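# Lift one staple stick from its box onto the table

## Task

Remove a single stick of staples from the staple box and set it down on the table with its legs pointing down, placed far enough away that it touches neither the box's tray nor its sleeve.

## Robot and tools

ROBOT. Two arms, left_arm and right_arm, each ending in a two-finger parallel gripper. Calibrated bases in the scene frame: left_arm at (-0.019, +0.309, +0.021) m, right_arm at (-0.005, -0.336, +0.026) m, each turned slightly about z. Fingers point along the gripper's +z axis and open and close along its y axis. end_effector_position is the spot between the finger pads, roughly 1 cm short of the fingertips. Joint ranges in rad, base to gripper: waist -2.618 to 3.054, shoulder 0 to 3.142, elbow 0 to 3.142 (straight at 2.901), wrist pitch -1.571 to 1.571, wrist yaw -1.571 to 1.571, wrist roll -2.094 to 2.094. A camera stand sits behind the arms.

FRAME. Everything uses the scene frame: origin at table-top height, halfway between the nominal bases; +x reaches out over the table, +y points toward left_arm's side, +z is up. Arm names do not match image left and right. Reported poses can be off by a few centimetres, more at long reach.

MOTION NUMBERS. Every motion row holds 14 numbers in [-1, 1]: dx, dy, dz, rx, ry, rz, opening for left_arm, then the same seven for right_arm. Both arms are always included. dx..rz are offsets, not poses: they are measured along scene axes from that arm's Hand target as it stood when the action or move began, and rotation (rx, ry, rz as one rotation vector) turns about that Hand target's position. Scale: 1.0 equals 0.6 m or 180 degrees. Opening is absolute: +1 fully open (0.094 m), -1 closed. Sending zeros for an arm's six pose numbers re-commands its current Hand target; its opening must still be written (a 0 there means half open, so repeat the present command to leave it alone).

TOOLS.
- execute_actions(actions, cameras): actions is a list of actions; each action is a list of up to 15 rows of 14 numbers, one row per 1/30 s step; fewer rows means the last row is held for the remaining steps. All rows in an action count from the same start pose, and each new action starts from the updated Hand target, so repeating an offset keeps moving. An empty actions list returns full state plus all camera images.
- move(target, speed, blend, opening_speed, grip_force, blocking, cameras): straight-line paths toward one row or a list of up to 15 rows; every row in the list is an offset from the same starting Hand targets, not from the previous row. speed in m/s, 0.002 to 2.9, default 0.25 (turns up to twice that in rad/s); one value or one per target. blend in m rounds corners; 0 stops at each. opening_speed is per second on the -1..+1 scale, at least 0.2. grip_force in newtons per pad, 10 to 50, one value or one per arm; it persists, and lower forces close slowly. blocking=false returns after about 0.5 s while the move continues. Whole move capped at 10 s. Paths ignore obstacles and the other arm. The first target's opening is applied at the start; later targets' openings are applied on arrival once everything is still.
- wait(seconds): 0 to 10, arms keep their last command.
- stop(): brakes a running move.
- zoom_image(camera, region): camera is cam_head_left, cam_head_right, cam_left_wrist or cam_right_wrist; region [x0, y0, x1, y1] in pixels, at most 504 by 504, from the latest images.
- finished_scene(scene): ends the current scene, given its number; the goal must hold without the robot. Call nothing else in that reply.

RESULTS. Each arm shows end_effector_position (m), end_effector_quat_wxyz, Hand target (the last commanded pose after clipping; next offsets count from here), grip_measured (same scale as opening; reads slightly wide when empty and a bit narrower than a squeezed hard part), Joint positions (last value is the opening in m), Joint torques (include arm weight, offsets and noise), Joint velocities (may be omitted when all are at noise level), motor temperatures and Tool commands. A move adds a move: line with its ending (done, off_target, moving, held, fault) and limits (paced = pose clipped, held = steps withheld). done means at rest within 10 mm and 2 degrees; neither done nor off_target tells you about contact. Orientation commands are clipped to 40 degrees from the measured orientation each step. Grippers often rest short of the Hand target; resend the missing distance as an offset.

CAMERAS. Four 896x504 images: two fixed head cameras on one bar and one wrist camera per arm (wrist views may lag while moving). Calibration matrices are given in the setup and may be slightly off.

AVOID. Dropping the stick or releasing it while moving; fast contacts and targets set deep past a surface (both press harder); arms or grippers touching each other, including one gripper closing on the other's fingers; pulling on a wrist camera cable; anything leaving the table. Paths near an arm's own base can flip its shoulder, so go around. Nearly straight arms overshoot. Holding loads or straining toward unreachable poses heats motors: MOTOR HOT appears at 75 °C, at 90 °C the arm folds and idles, at 100 °C it goes limp. Loose objects may occasionally be nudged. Close slowly on fragile items. The scene keeps running while you compose replies.

Each tool is called after ">>>" by a JSON object that holds its "api" and its "payload", one argument or row to a line.

## Session

>>> {"api": "execute_actions", "payload": {
  "actions": []
}}

Scene clock: 0.00 s.
left_arm: end_effector_position=(+0.3753, +0.3224, +0.1160) grip_measured=+1.000 end_effector_quat_wxyz=(+0.579, -0.087, +0.809, +0.053) | right_arm: end_effector_position=(+0.3921, -0.3415, +0.1503) grip_measured=+1.000 end_effector_quat_wxyz=(+0.631, +0.034, +0.775, +0.007)
Joint positions: left_arm=[-0.059 1.554 0.359 0.852 -0.278 -0.114 0.094] | right_arm=[-0.028 1.526 0.321 0.999 0.028 0.062 0.094]
Joint velocities: within noise
Joint torques (N m): no reading
Motor temperatures (°C): left_arm=[23 26 29 25 24 24 24] | right_arm=[24 27 39 25 24 23 22]
Heat: left arm: 29 °C; right arm: 39 °C.
Hand target: left_arm +0.3780, +0.3230, +0.1232; +0.587, -0.090, +0.803, +0.053 | right_arm +0.3929, -0.3416, +0.1525; +0.632, +0.034, +0.774, +0.007
Tool commands: left_gripper/opening=+1.0 right_gripper/opening=+1.0
camera_calibration:
cam_left_wrist: T_world_to_cam=[[0.21846, -0.975797, 0.00980135, 0.235799], [-0.664351, -0.156076, -0.730944, 0.422614], [0.714782, 0.15317, -0.682367, -0.145562], [0, 0, 0, 1]] pos_world=[0.333296, 0.318347, 0.207269]
cam_right_wrist: T_world_to_cam=[[-0.0182144, -0.998125, -0.0584373, -0.325215], [-0.619461, 0.0571434, -0.782945, 0.415118], [0.784816, 0.0219388, -0.619341, -0.119512], [0, 0, 0, 1]] pos_world=[0.345021, -0.345705, 0.231991]

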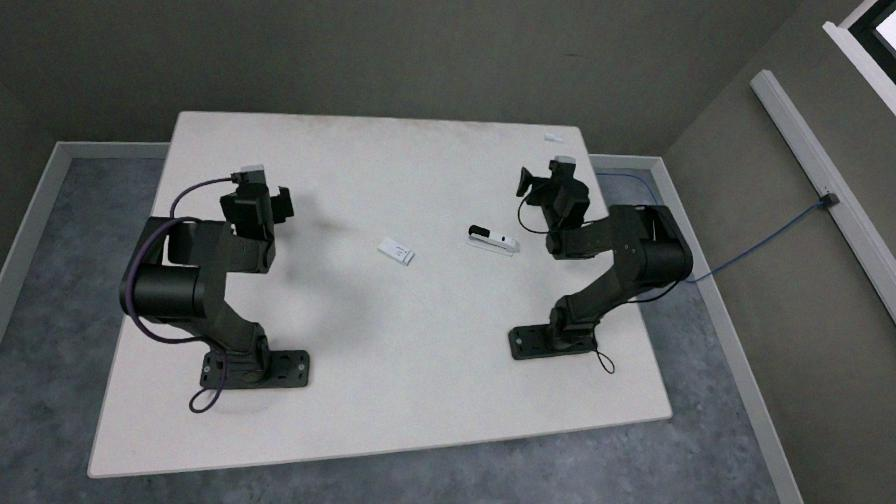

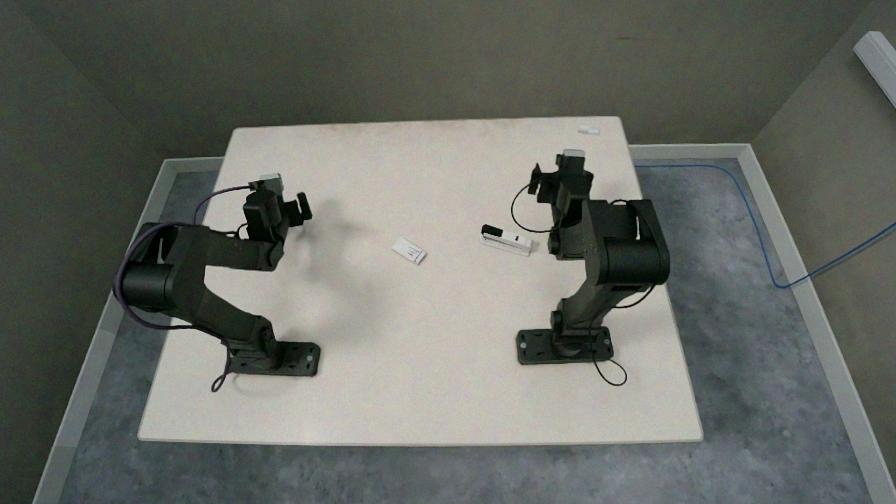

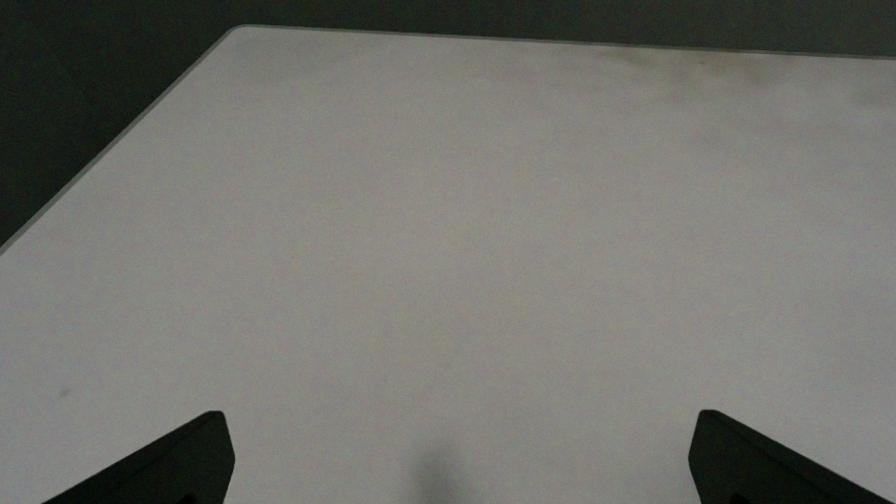

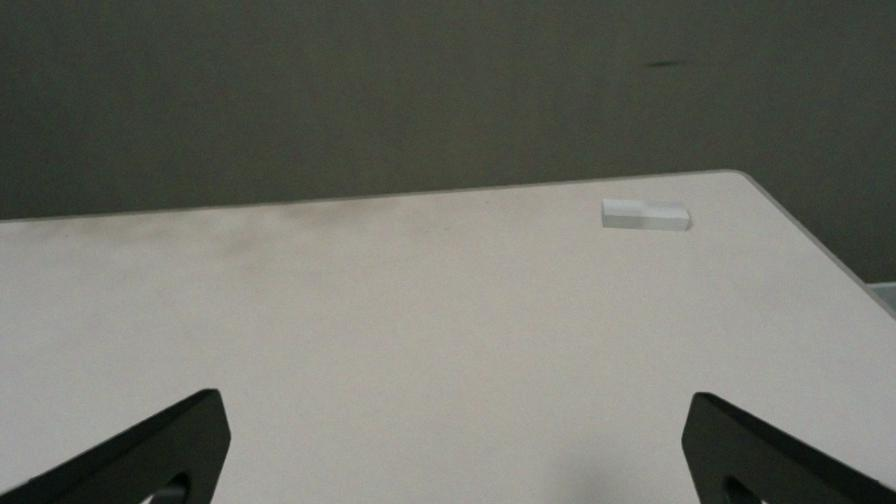

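>>> {"api": "move", "payload": {
  "target": [-0.2217,-0.3133,0.0113,0.0765,0.0795,-0.5735,0.3, -0.3498,0.481,-0.0875,-0.0946,0.1684,0.2934,0.3],
  "cameras": ["cam_left_wrist","cam_right_wrist","cam_head_right"],
  "speed": 0.3
}}

Scene clock: 36.77 s.
left_arm: end_effector_position=(+0.2464, +0.1405, +0.1225) grip_measured=+0.303 end_effector_quat_wxyz=(+0.318, +0.639, +0.625, -0.316) | right_arm: end_effector_position=(+0.1838, -0.0589, +0.0953) grip_measured=+0.301 end_effector_quat_wxyz=(+0.347, -0.396, +0.835, +0.159)
Joint positions: left_arm=[-0.059 1.605 0.942 -0.79 0.924 1.438 0.061] | right_arm=[1.004 1.263 0.512 -0.043 0.111 0.098 0.061]
Joint torques (N m): left_arm=[-0.66 -3.9 8.21 -0.1 0.81 0.16] | right_arm=[0.61 -3.1 7.79 1.94 -0.04 0.05]
Heat: left arm: 30 °C; right arm: 40 °C.
Hand target: left_arm +0.2450, +0.1350, +0.1299; +0.321, +0.638, +0.616, -0.332 | right_arm +0.1830, -0.0530, +0.1000; +0.346, -0.397, +0.834, +0.165
Off the commanded pose: left_arm 0.009 m, 2 deg | right_arm 0.008 m, 1 deg.
move: done
camera_calibration:
cam_left_wrist: T_world_to_cam=[[-0.999746, 0.00174675, -0.0224591, 0.253244], [0.0124505, 0.873721, -0.486268, -0.0280234], [0.0187736, -0.486424, -0.873521, 0.263639], [0, 0, 0, 1]] pos_world=[0.248579, 0.152283, 0.222355]
cam_right_wrist: T_world_to_cam=[[0.783842, -0.620918, -0.00719373, -0.180164], [-0.59151, -0.743091, -0.31294, 0.129838], [0.188965, 0.249551, -0.949746, 0.158148], [0, 0, 0, 1]] pos_world=[0.188136, -0.0548521, 0.189536]
Images, in order (width x height): cam_head_right 896x504, cam_left_wrist 896x504, cam_right_wrist 896x504.

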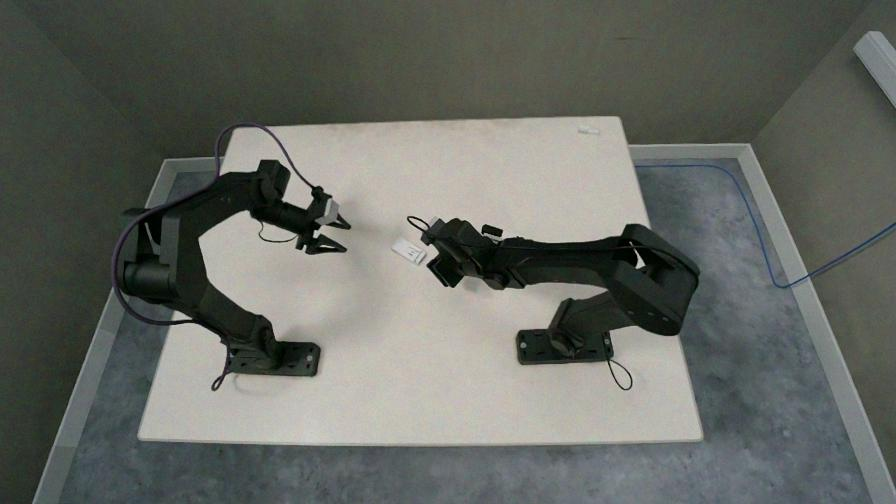

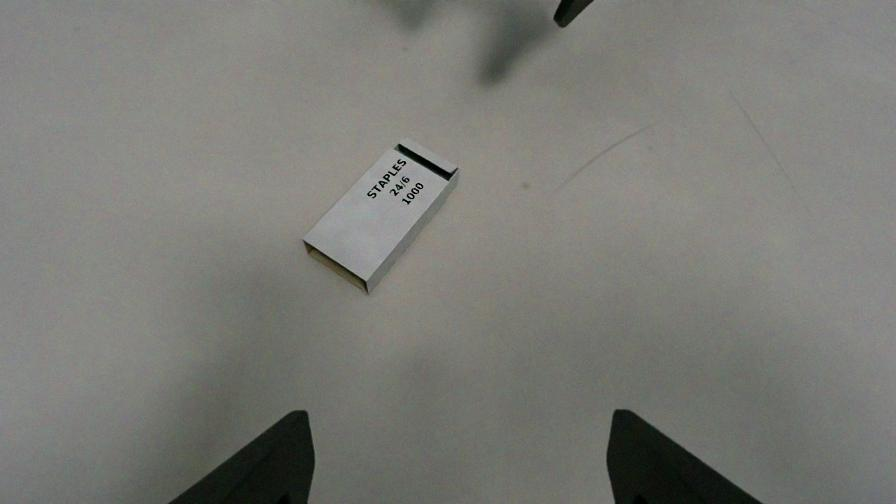

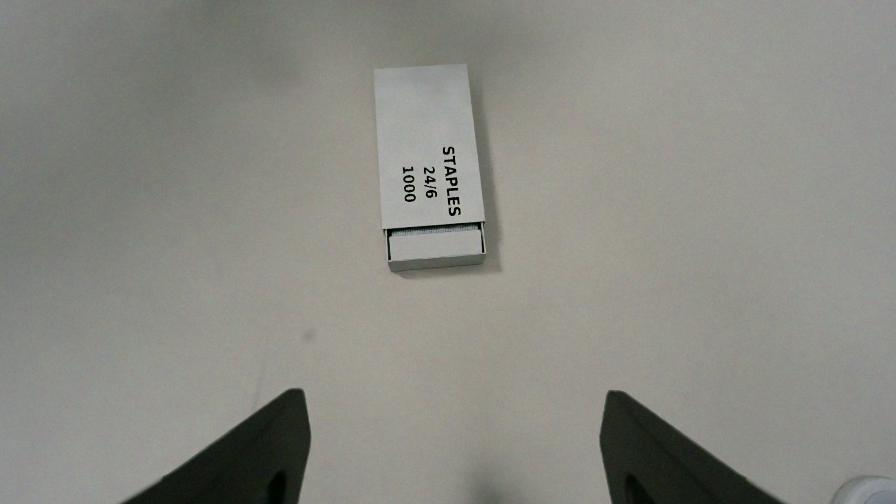

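>>> {"api": "move", "payload": {
  "target": [
    [0,0,0,0,0,0,0.3, 0.0275,0.0283,-0.1083,0,0,0.0361,0.3],
    [0,0,0,0,0,0,0.3, 0.0568,0.071,-0.14,0,0,0.0361,0.3]
  ],
  "cameras": ["cam_right_wrist"],
  "speed": [0.15,0.1],
  "blend": [0.015,0],
  "grip_force": [20,20]
}}

Scene clock: 49.83 s.
left_arm: end_effector_position=(+0.2462, +0.1405, +0.1225) grip_measured=+0.303 end_effector_quat_wxyz=(+0.318, +0.639, +0.625, -0.316) | right_arm: end_effector_position=(+0.2160, -0.0095, +0.0217) grip_measured=+0.301 end_effector_quat_wxyz=(+0.343, -0.440, +0.808, +0.188)
Joint positions: left_arm=[-0.059 1.605 0.942 -0.791 0.924 1.439 0.061] | right_arm=[0.935 1.768 0.557 0.443 -0.029 -0.026 0.061]
Joint torques (N m): left_arm=[-0.62 -4.1 8.4 -0.1 0.83 0.12] | right_arm=[-0.73 -4.97 5.31 2.02 -0.11 -0.1]
Heat: left arm: 30 °C; right arm: 40 °C.
Hand target: left_arm +0.2450, +0.1350, +0.1299; +0.321, +0.638, +0.616, -0.333 | right_arm +0.2171, -0.0104, +0.0160; +0.336, -0.444, +0.810, +0.184
Off the commanded pose: left_arm 0.009 m, 2 deg | right_arm 0.006 m, 1 deg.
grip_force (N): 20, 20
move: done
camera_calibration:
cam_right_wrist: T_world_to_cam=[[0.851014, -0.524844, -0.0177004, -0.188641], [-0.500054, -0.799602, -0.33254, 0.142701], [0.160379, 0.291848, -0.942923, 0.0761692], [0, 0, 0, 1]] pos_world=[0.219678, -0.0071331, 0.115936]
Images, in order (width x height): cam_right_wrist 896x504.

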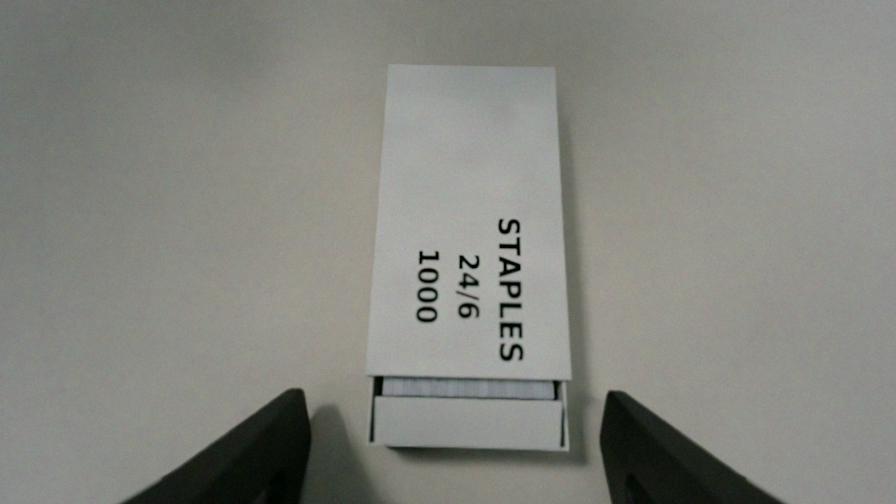

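>>> {"api": "move", "payload": {
  "target": [
    [0,0,0,0,0,0,0.3, 0,0,0,0,0,0,-0.3],
    [0,0,0,0,0,0,0.3, -0.028,-0.008,0.003,0,0,0.175,-0.3]
  ],
  "cameras": ["cam_right_wrist","cam_left_wrist","cam_head_right"],
  "speed": 0.1,
  "opening_speed": 0.5
}}

Scene clock: 62.10 s.
left_arm: end_effector_position=(+0.2462, +0.1405, +0.1225) grip_measured=+0.303 end_effector_quat_wxyz=(+0.318, +0.639, +0.625, -0.316) | right_arm: end_effector_position=(+0.2013, -0.0139, +0.0222) grip_measured=-0.201 end_effector_quat_wxyz=(-0.286, +0.646, -0.657, -0.263)
Joint positions: left_arm=[-0.059 1.605 0.942 -0.791 0.924 1.439 0.061] | right_arm=[0.74 1.798 0.656 0.213 -0.513 -0.616 0.038]
Joint torques (N m): left_arm=[-0.58 -4.18 8.34 -0.08 0.84 0.15] | right_arm=[-0.84 -5.49 5.82 1.49 -0.46 -0.11]
Heat: left arm: 30 °C; right arm: 40 °C.
Hand target: left_arm +0.2450, +0.1350, +0.1299; +0.321, +0.638, +0.616, -0.333 | right_arm +0.2003, -0.0152, +0.0178; -0.273, +0.647, -0.659, -0.269
Off the commanded pose: left_arm 0.009 m, 2 deg | right_arm 0.005 m, 2 deg.
grip_force (N): 20, 20
move: done
camera_calibration:
cam_left_wrist: T_world_to_cam=[[-0.999758, 0.00217639, -0.0218972, 0.252859], [0.0125511, 0.873759, -0.486197, -0.0280668], [0.0180747, -0.486354, -0.873575, 0.263816], [0, 0, 0, 1]] pos_world=[0.248382, 0.152282, 0.222354]
cam_right_wrist: T_world_to_cam=[[0.999945, -0.0071571, 0.00766145, -0.201723], [-0.0042604, -0.94508, -0.326813, 0.0300572], [0.00957971, 0.326762, -0.945058, 0.111118], [0, 0, 0, 1]] pos_world=[0.200776, -0.00934646, 0.116382]
Images, in order (width x height): cam_head_right 896x504, cam_left_wrist 896x504, cam_right_wrist 896x504.

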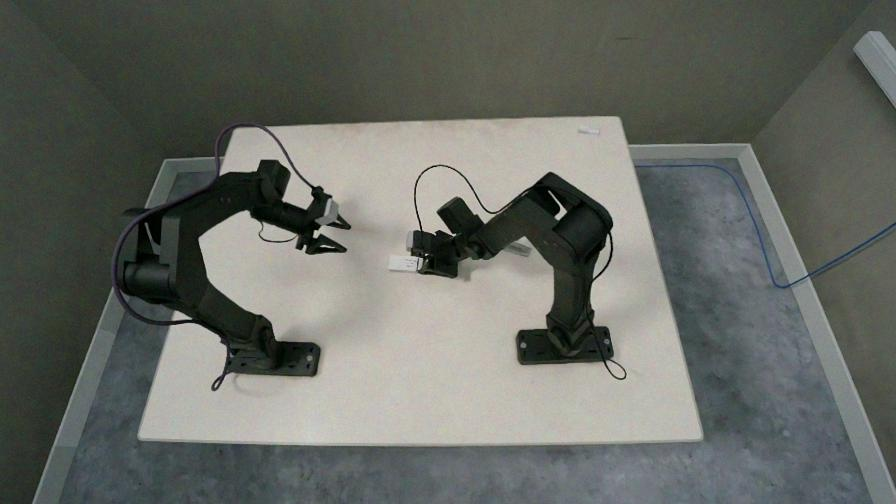

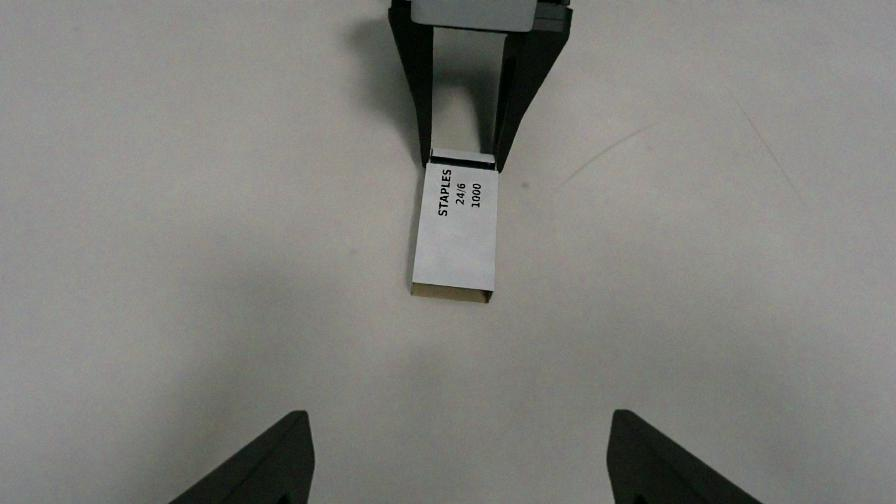

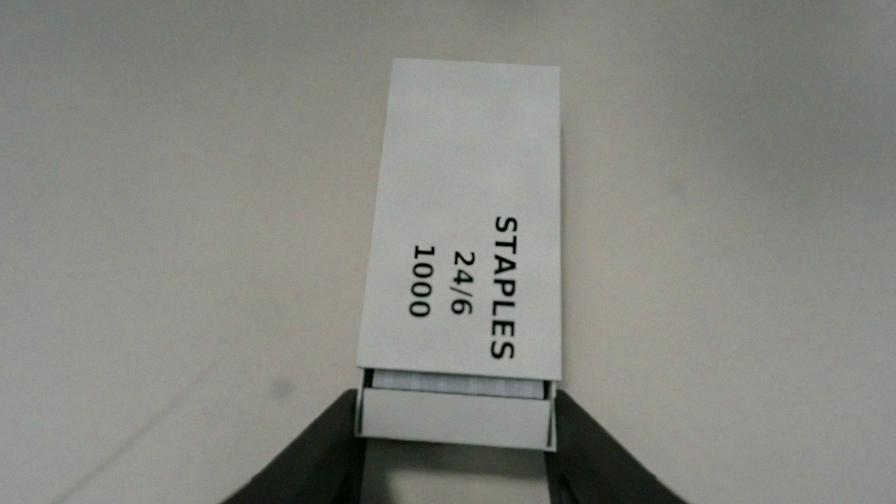

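>>> {"api": "move", "payload": {
  "target": [-0.0083,-0.0933,-0.1517,0,0,-0.0306,0.3, 0,0,0,0,0,0,-0.3],
  "cameras": ["cam_left_wrist"],
  "speed": 0.15
}}

Scene clock: 85.33 s.
left_arm: end_effector_position=(+0.2467, +0.0812, +0.0395) grip_measured=+0.303 end_effector_quat_wxyz=(+0.310, +0.670, +0.586, -0.334) | right_arm: end_effector_position=(+0.2011, -0.0139, +0.0222) grip_measured=-0.201 end_effector_quat_wxyz=(-0.286, +0.646, -0.657, -0.263)
Joint positions: left_arm=[-0.254 1.869 0.84 -0.29 0.921 1.288 0.061] | right_arm=[0.74 1.798 0.656 0.212 -0.514 -0.617 0.038]
Joint torques (N m): left_arm=[-0.54 -5.48 4.79 0.31 0.69 0.05] | right_arm=[-0.83 -5.49 5.83 1.52 -0.48 -0.09]
Heat: left arm: 30 °C; right arm: 40 °C.
Hand target: left_arm +0.2401, +0.0791, +0.0390; +0.305, +0.667, +0.585, -0.347 | right_arm +0.2003, -0.0152, +0.0178; -0.273, +0.647, -0.659, -0.269
Off the commanded pose: left_arm 0.007 m, 2 deg | right_arm 0.005 m, 2 deg.
grip_force (N): 20, 20
move: done
camera_calibration:
cam_left_wrist: T_world_to_cam=[[-0.993718, 0.106644, -0.0339475, 0.242173], [0.109282, 0.85918, -0.499867, -0.0386951], [-0.0241406, -0.500436, -0.865437, 0.173731], [0, 0, 0, 1]] pos_world=[0.249075, 0.0943608, 0.139232]
Images, in order (width x height): cam_left_wrist 896x504.

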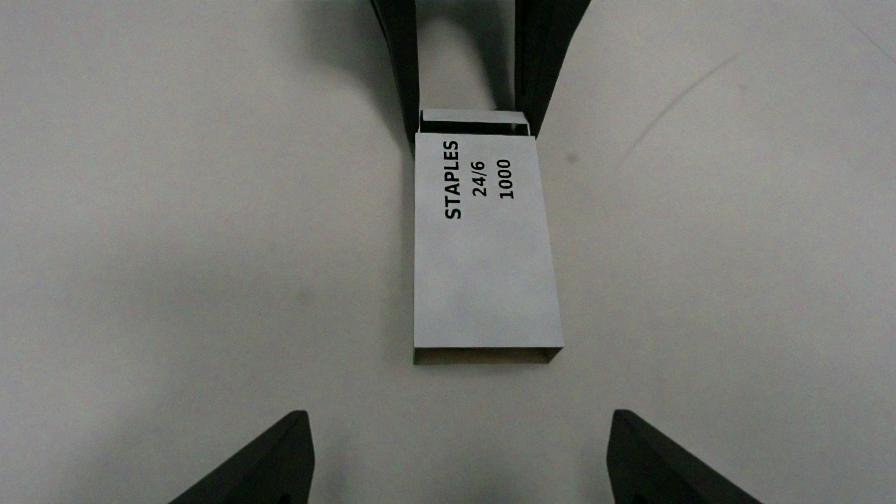

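>>> {"api": "move", "payload": {
  "target": [-0.0202,-0.0568,-0.025,0,0,0,0.3, 0,0,0,0,0,0,-0.3],
  "cameras": ["cam_left_wrist","cam_right_wrist"],
  "speed": 0.07
}}

Scene clock: 95.07 s.
left_arm: end_effector_position=(+0.2353, +0.0459, +0.0272) grip_measured=+0.303 end_effector_quat_wxyz=(+0.313, +0.669, +0.585, -0.335) | right_arm: end_effector_position=(+0.2011, -0.0139, +0.0222) grip_measured=-0.201 end_effector_quat_wxyz=(-0.286, +0.646, -0.657, -0.263)
Joint positions: left_arm=[-0.378 1.895 0.778 -0.044 0.887 1.092 0.061] | right_arm=[0.74 1.798 0.656 0.212 -0.514 -0.617 0.038]
Joint torques (N m): left_arm=[-0.49 -5.35 4.55 0.58 0.6 0.01] | right_arm=[-0.83 -5.48 5.83 1.52 -0.48 -0.09]
Heat: left arm: 30 °C; right arm: 40 °C.
Hand target: left_arm +0.2279, +0.0451, +0.0238; +0.305, +0.667, +0.585, -0.347 | right_arm +0.2003, -0.0152, +0.0178; -0.273, +0.647, -0.659, -0.269
Off the commanded pose: left_arm 0.008 m, 2 deg | right_arm 0.005 m, 2 deg.
grip_force (N): 20, 20
move: done
camera_calibration:
cam_left_wrist: T_world_to_cam=[[-0.993804, 0.104951, -0.0365807, 0.234454], [0.108977, 0.855465, -0.506265, -0.0128829], [-0.0218397, -0.507115, -0.861602, 0.144683], [0, 0, 0, 1]] pos_world=[0.237565, 0.0597856, 0.126714]
cam_right_wrist: T_world_to_cam=[[0.999953, -0.00614166, 0.00749483, -0.201595], [-0.00335359, -0.945028, -0.326974, 0.0298963], [0.00909098, 0.326933, -0.945004, 0.111211], [0, 0, 0, 1]] pos_world=[0.200674, -0.00934395, 0.116381]
Images, in order (width x height): cam_left_wrist 896x504, cam_right_wrist 896x504.

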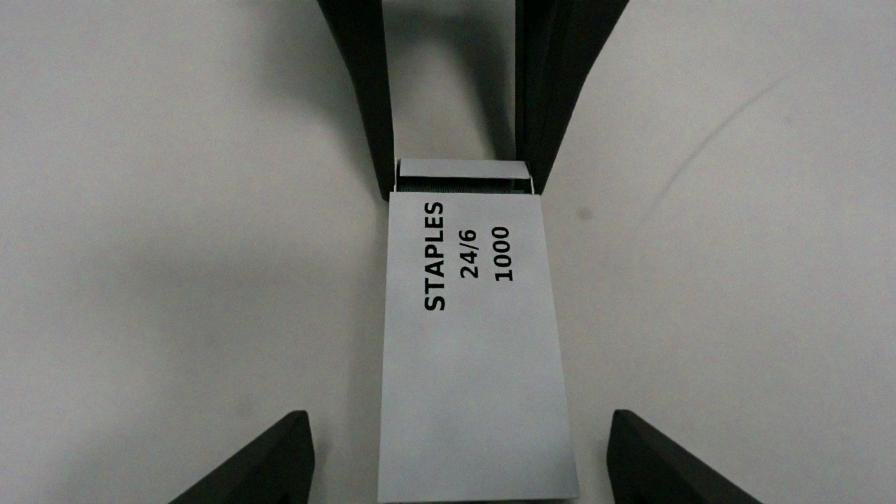

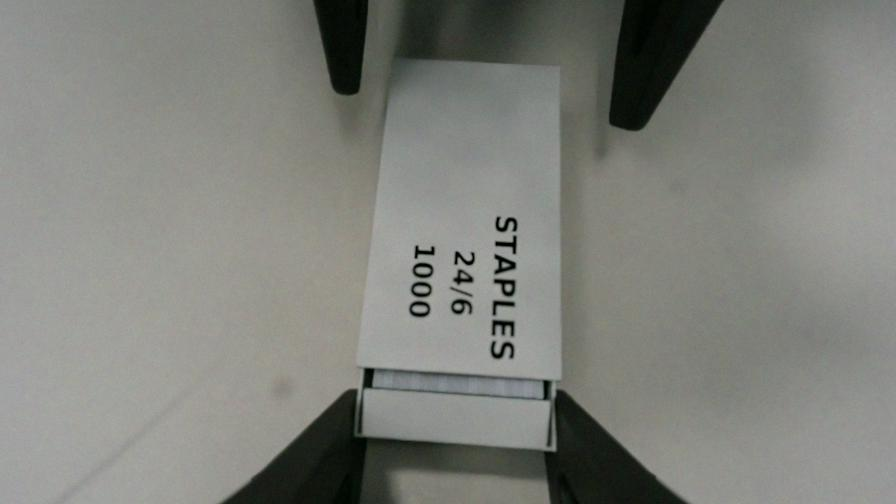

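>>> {"api": "move", "payload": {
  "target": [
    [-0.0083,0,0,0,0,0.0167,0.3, 0,0,0,0,0,0,-0.3],
    [-0.0083,0,0,0,0,0.0167,-0.28, 0,0,0,0,0,0,-0.3]
  ],
  "cameras": ["cam_left_wrist","cam_right_wrist"],
  "speed": 0.06,
  "opening_speed": 0.5
}}

Scene clock: 105.97 s.
left_arm: end_effector_position=(+0.2307, +0.0459, +0.0210) grip_measured=-0.169 end_effector_quat_wxyz=(+0.319, +0.649, +0.604, -0.333) | right_arm: end_effector_position=(+0.2011, -0.0139, +0.0222) grip_measured=-0.201 end_effector_quat_wxyz=(-0.286, +0.646, -0.657, -0.263)
Joint positions: left_arm=[-0.39 1.887 0.706 0.086 0.87 0.992 0.039] | right_arm=[0.74 1.798 0.656 0.212 -0.514 -0.617 0.038]
Joint torques (N m): left_arm=[-1.03 -7.16 4.1 0.55 0.48 0] | right_arm=[-0.88 -5.48 5.82 1.52 -0.48 -0.09]
Heat: left arm: 30 °C; right arm: 40 °C.
Hand target: left_arm +0.2229, +0.0450, +0.0239; +0.314, +0.651, +0.602, -0.339 | right_arm +0.2003, -0.0152, +0.0178; -0.273, +0.647, -0.659, -0.269
Off the commanded pose: left_arm 0.008 m, 1 deg | right_arm 0.005 m, 2 deg.
grip_force (N): 20, 20
move: done
camera_calibration:
cam_left_wrist: T_world_to_cam=[[-0.998415, 0.0516744, -0.0223123, 0.232826], [0.055799, 0.856676, -0.512828, -0.00321359], [-0.00738564, -0.51326, -0.858201, 0.136226], [0, 0, 0, 1]] pos_world=[0.233642, 0.0606411, 0.120456]
cam_right_wrist: T_world_to_cam=[[0.999953, -0.00614166, 0.00749483, -0.201595], [-0.00335359, -0.945028, -0.326974, 0.0298963], [0.00909098, 0.326933, -0.945004, 0.111211], [0, 0, 0, 1]] pos_world=[0.200674, -0.00934395, 0.116381]
Images, in order (width x height): cam_left_wrist 896x504, cam_right_wrist 896x504.

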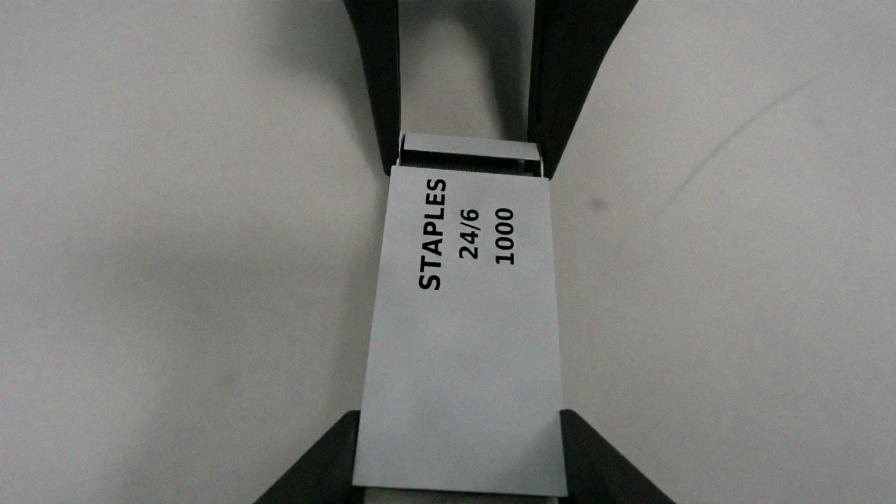

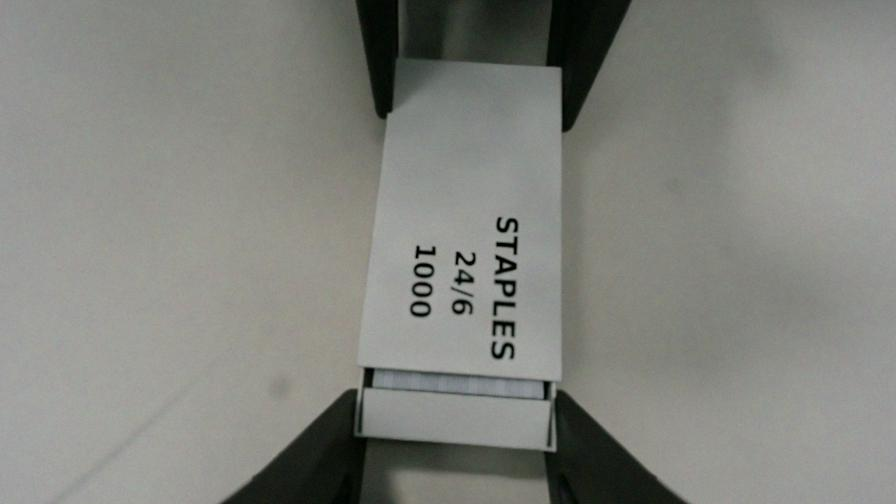

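>>> {"api": "move", "payload": {
  "target": [
    [0,0,0,0,0,0,-0.28, -0.0053,-0.0767,0,0,0,0,-0.3],
    [0,0,0,0,0,0,0.1, -0.0053,-0.0767,0,0,0,0,0.15],
    [0.004,0.08,0.02,0,0,0,0.1, -0.01,-0.1433,0.0833,0,0,0,0.15],
    [0.02,0.2,0.1017,0,0,0,0.1, -0.0105,-0.018,0.137,-0.1886,0.2052,-0.487,-0.58]
  ],
  "cameras": ["cam_left_wrist","cam_right_wrist"],
  "speed": [0.06,0.06,0.12,0.3],
  "opening_speed": 0.8
}}

>>> {"api": "zoom_image", "payload": {
  "camera": "cam_right_wrist",
  "region": [300, 150, 620, 470]
}}

>>> {"api": "zoom_image", "payload": {
  "camera": "cam_left_wrist",
  "region": [350, 0, 550, 160]
}}

Scene clock: 136.80 s.
left_arm: end_effector_position=(+0.2313, +0.1663, +0.0699) grip_measured=+0.097 end_effector_quat_wxyz=(+0.296, +0.655, +0.609, -0.336) | right_arm: end_effector_position=(+0.1953, -0.0292, +0.1009) grip_measured=-0.579 end_effector_quat_wxyz=(+0.002, +0.036, +0.999, +0.004)
Joint positions: left_arm=[0.035 1.767 0.885 -0.817 0.921 1.706 0.052] | right_arm=[0.964 1.94 1.541 -1.162 0 1.06 0.02]
Joint torques (N m): left_arm=[0.91 -6.99 7.16 -0.54 0.83 0.14] | right_arm=[0.76 -7.73 7.3 0.44 0.01 0.06]
Heat: left arm: 30 °C; right arm: 39 °C.
Hand target: left_arm +0.2350, +0.1650, +0.0850; +0.314, +0.651, +0.602, -0.339 | right_arm +0.1941, -0.0260, +0.1000; +0.000, +0.035, +0.999, +0.000
Off the commanded pose: left_arm 0.016 m, 2 deg | right_arm 0.004 m, 1 deg.
grip_force (N): 20, 20
move: off_target (left_arm); target 2's new opening was sent with right_arm's hand 0.022 m and 4 deg from that target
camera_calibration:
cam_left_wrist: T_world_to_cam=[[-0.997513, 0.0697833, 0.00993765, 0.222714], [0.0562431, 0.872964, -0.484532, -0.0860864], [-0.0424874, -0.482768, -0.874717, 0.244203], [0, 0, 0, 1]] pos_world=[0.237378, 0.177502, 0.169684]
cam_right_wrist: T_world_to_cam=[[-0.0692763, -0.99699, -0.034804, -0.0123067], [-0.894958, 0.0466975, 0.443699, 0.166537], [-0.440738, 0.0618859, -0.8955, 0.265831], [0, 0, 0, 1]] pos_world=[0.265353, -0.0364977, 0.163731]
Images, in order (width x height): cam_left_wrist 896x504, cam_right_wrist 896x504.

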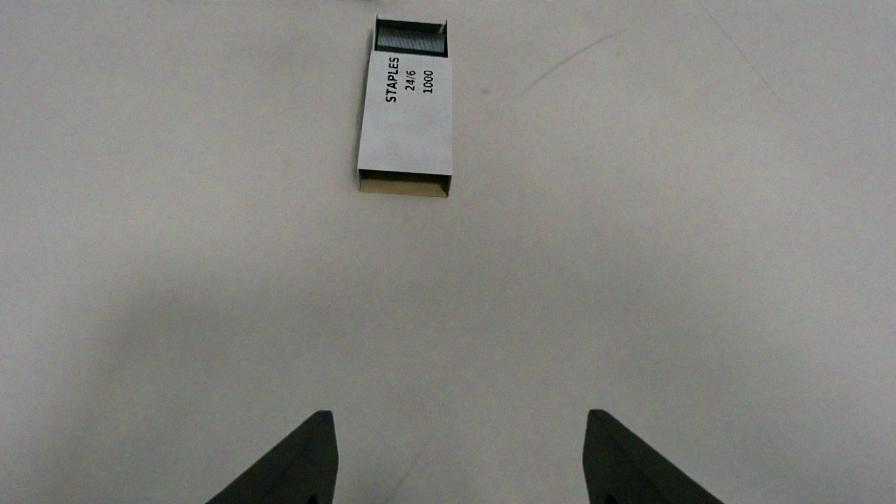

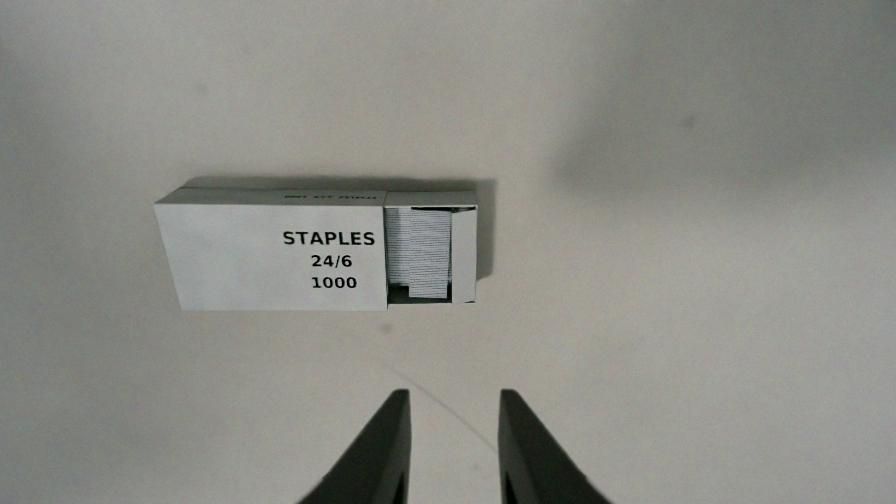

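Scaled by 1.575 from the camera's 896x504 image, which has a finer 1280x720 frame.

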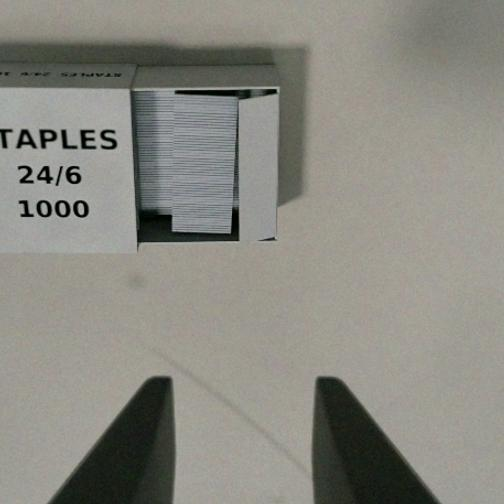

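Scaled by 2.520 from the camera's 896x504 image, which has a finer 1280x720 frame.

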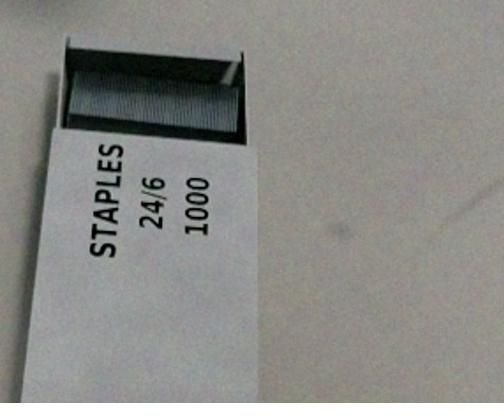

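>>> {"api": "move", "payload": {
  "target": [0,0,0,-0.0667,0.0023,0,0.1, -0.006,0.0162,-0.1117,0,0,0,-0.9],
  "cameras": ["cam_left_wrist","cam_right_wrist"],
  "speed": 0.12,
  "opening_speed": 0.8
}}

>>> {"api": "zoom_image", "payload": {
  "camera": "cam_right_wrist",
  "region": [300, 200, 620, 500]
}}

>>> {"api": "zoom_image", "payload": {
  "camera": "cam_left_wrist",
  "region": [330, 40, 530, 200]
}}

Scene clock: 175.70 s.
left_arm: end_effector_position=(+0.2320, +0.1659, +0.0779) grip_measured=+0.097 end_effector_quat_wxyz=(+0.367, +0.628, +0.566, -0.388) | right_arm: end_effector_position=(+0.1938, -0.0164, +0.0401) grip_measured=-0.899 end_effector_quat_wxyz=(+0.003, +0.036, +0.999, +0.005)
Joint positions: left_arm=[0.105 1.873 0.895 -0.893 1.106 1.928 0.052] | right_arm=[0.987 2.036 1.429 -0.952 0 1.083 0.005]
Joint torques (N m): left_arm=[0.9 -4.62 6.31 -0.75 0.93 0.18] | right_arm=[0.76 -8.49 4.92 0.7 0.01 0.06]
Heat: left arm: 30 °C; right arm: 39 °C.
Hand target: left_arm +0.2350, +0.1650, +0.0849; +0.378, +0.614, +0.564, -0.403 | right_arm +0.1904, -0.0163, +0.0329; +0.000, +0.035, +0.999, -0.001
Off the commanded pose: left_arm 0.008 m, 3 deg | right_arm 0.008 m, 1 deg.
grip_force (N): 20, 20
move: off_target (left_arm)
camera_calibration:
cam_left_wrist: T_world_to_cam=[[-0.996855, 0.0736799, -0.0291692, 0.225644], [0.0749365, 0.75678, -0.64936, -0.0540826], [-0.0257701, -0.649504, -0.759922, 0.265849], [0, 0, 0, 1]] pos_world=[0.235838, 0.196973, 0.173487]
cam_right_wrist: T_world_to_cam=[[-0.0692732, -0.996938, -0.0362804, -0.00161624], [-0.895231, 0.0460767, 0.443213, 0.191594], [-0.440184, 0.0631822, -0.895682, 0.209788], [0, 0, 0, 1]] pos_world=[0.263754, -0.0236942, 0.102928]
Images, in order (width x height): cam_left_wrist 896x504, cam_right_wrist 896x504.

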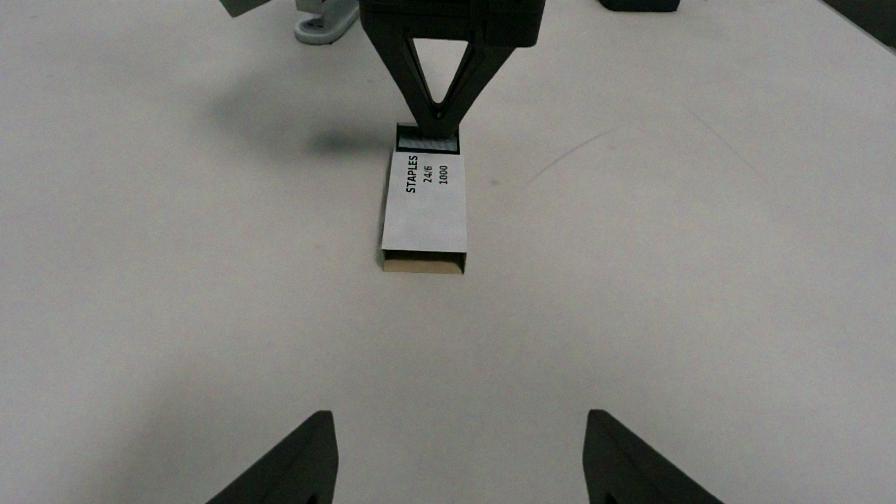

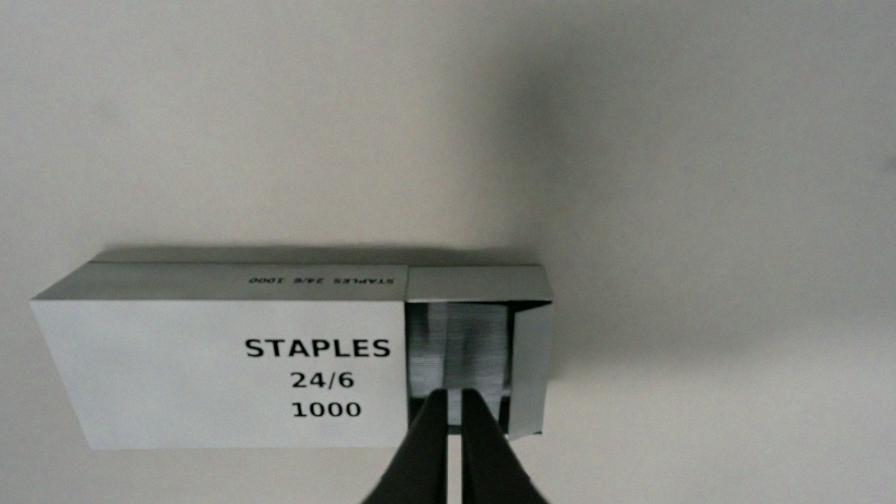

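Scaled by 1.575 from the camera's 896x504 image, which has a finer 1280x720 frame.

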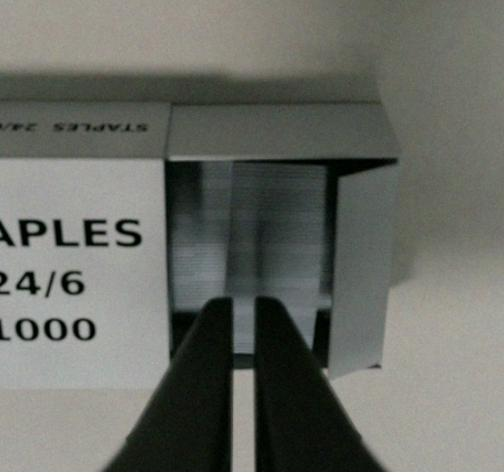

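Scaled by 2.520 from the camera's 896x504 image, which has a finer 1280x720 frame.

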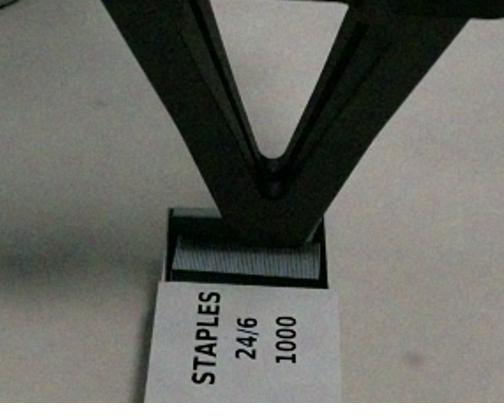

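>>> {"api": "move", "payload": {
  "target": [
    [0,0,0,0,0,0,0.1, 0.0102,-0.0087,0.01,0,0,0,-0.9],
    [0,0,0,0,0,0,0.1, 0.0102,-0.0087,-0.0248,0,0,0,-0.9],
    [0,0,0,0,0,0,0.1, 0.0102,0.0018,-0.0248,0,0,0,-0.9],
    [0,0,0,0,0,0,0.1, 0.0102,0.0018,0.015,0,0,0,-0.58]
  ],
  "cameras": ["cam_left_wrist","cam_right_wrist"],
  "speed": 0.05,
  "opening_speed": 0.8
}}

>>> {"api": "zoom_image", "payload": {
  "camera": "cam_right_wrist",
  "region": [300, 200, 620, 500]
}}

>>> {"api": "zoom_image", "payload": {
  "camera": "cam_left_wrist",
  "region": [330, 40, 530, 200]
}}

Scene clock: 199.50 s.
left_arm: end_effector_position=(+0.2317, +0.1658, +0.0780) grip_measured=+0.097 end_effector_quat_wxyz=(+0.367, +0.628, +0.566, -0.389) | right_arm: end_effector_position=(+0.1954, -0.0176, +0.0390) grip_measured=-0.581 end_effector_quat_wxyz=(-0.001, +0.034, +0.999, -0.001)
Joint positions: left_arm=[0.105 1.873 0.895 -0.895 1.106 1.93 0.052] | right_arm=[0.981 2.048 1.443 -0.968 -0.001 1.073 0.02]
Joint torques (N m): left_arm=[0.75 -4.57 6.3 -0.76 0.91 0.17] | right_arm=[0.13 -9.29 6.86 0.41 0.01 0.03]
Heat: left arm: 30 °C; right arm: 38 °C.
Hand target: left_arm +0.2350, +0.1650, +0.0849; +0.378, +0.614, +0.564, -0.403 | right_arm +0.1964, -0.0151, +0.0419; +0.000, +0.035, +0.999, +0.000
Off the commanded pose: left_arm 0.008 m, 3 deg | right_arm 0.004 m, 0 deg.
grip_force (N): 20, 20
move: off_target (left_arm)
camera_calibration:
cam_left_wrist: T_world_to_cam=[[-0.996812, 0.074291, -0.0291019, 0.225308], [0.0753394, 0.756309, -0.649862, -0.0539194], [-0.0262688, -0.649982, -0.759495, 0.266056], [0, 0, 0, 1]] pos_world=[0.235641, 0.196973, 0.173585]
cam_right_wrist: T_world_to_cam=[[-0.0656818, -0.997536, -0.0246584, -0.00399701], [-0.89214, 0.0476372, 0.44924, 0.192825], [-0.446958, 0.0515057, -0.893071, 0.210711], [0, 0, 0, 1]] pos_world=[0.265943, -0.0240256, 0.101457]
Images, in order (width x height): cam_left_wrist 896x504, cam_right_wrist 896x504.

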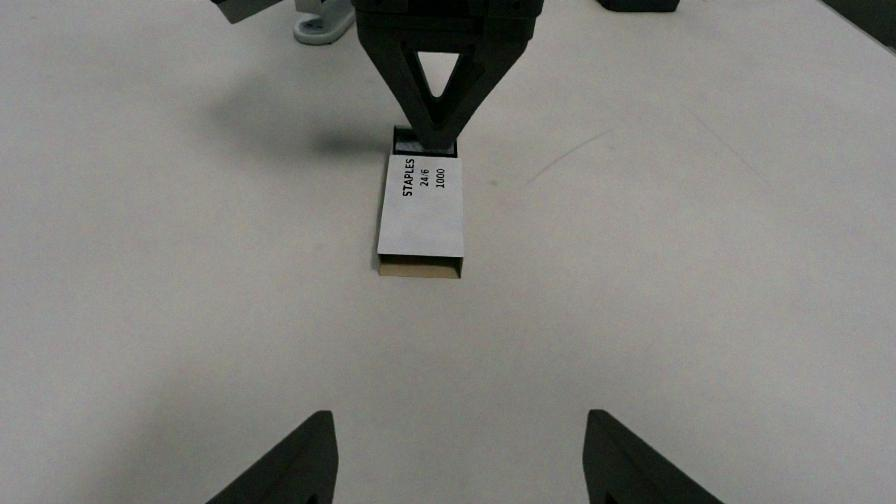

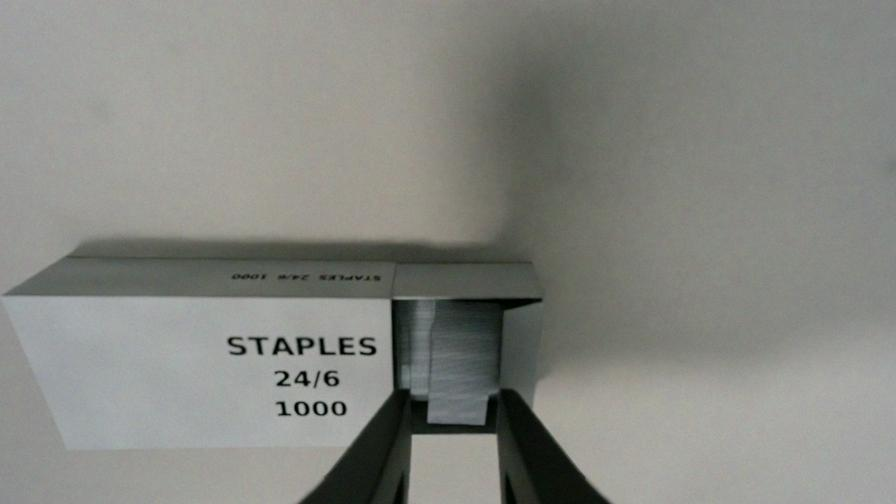

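Scaled by 1.575 from the camera's 896x504 image, which has a finer 1280x720 frame.

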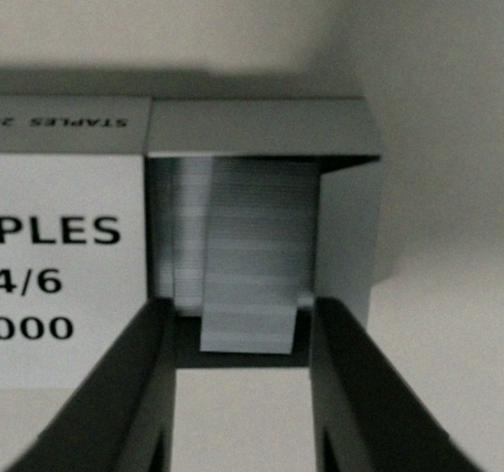

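Scaled by 2.520 from the camera's 896x504 image, which has a finer 1280x720 frame.

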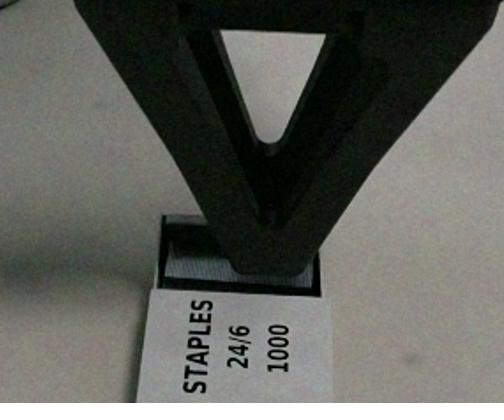

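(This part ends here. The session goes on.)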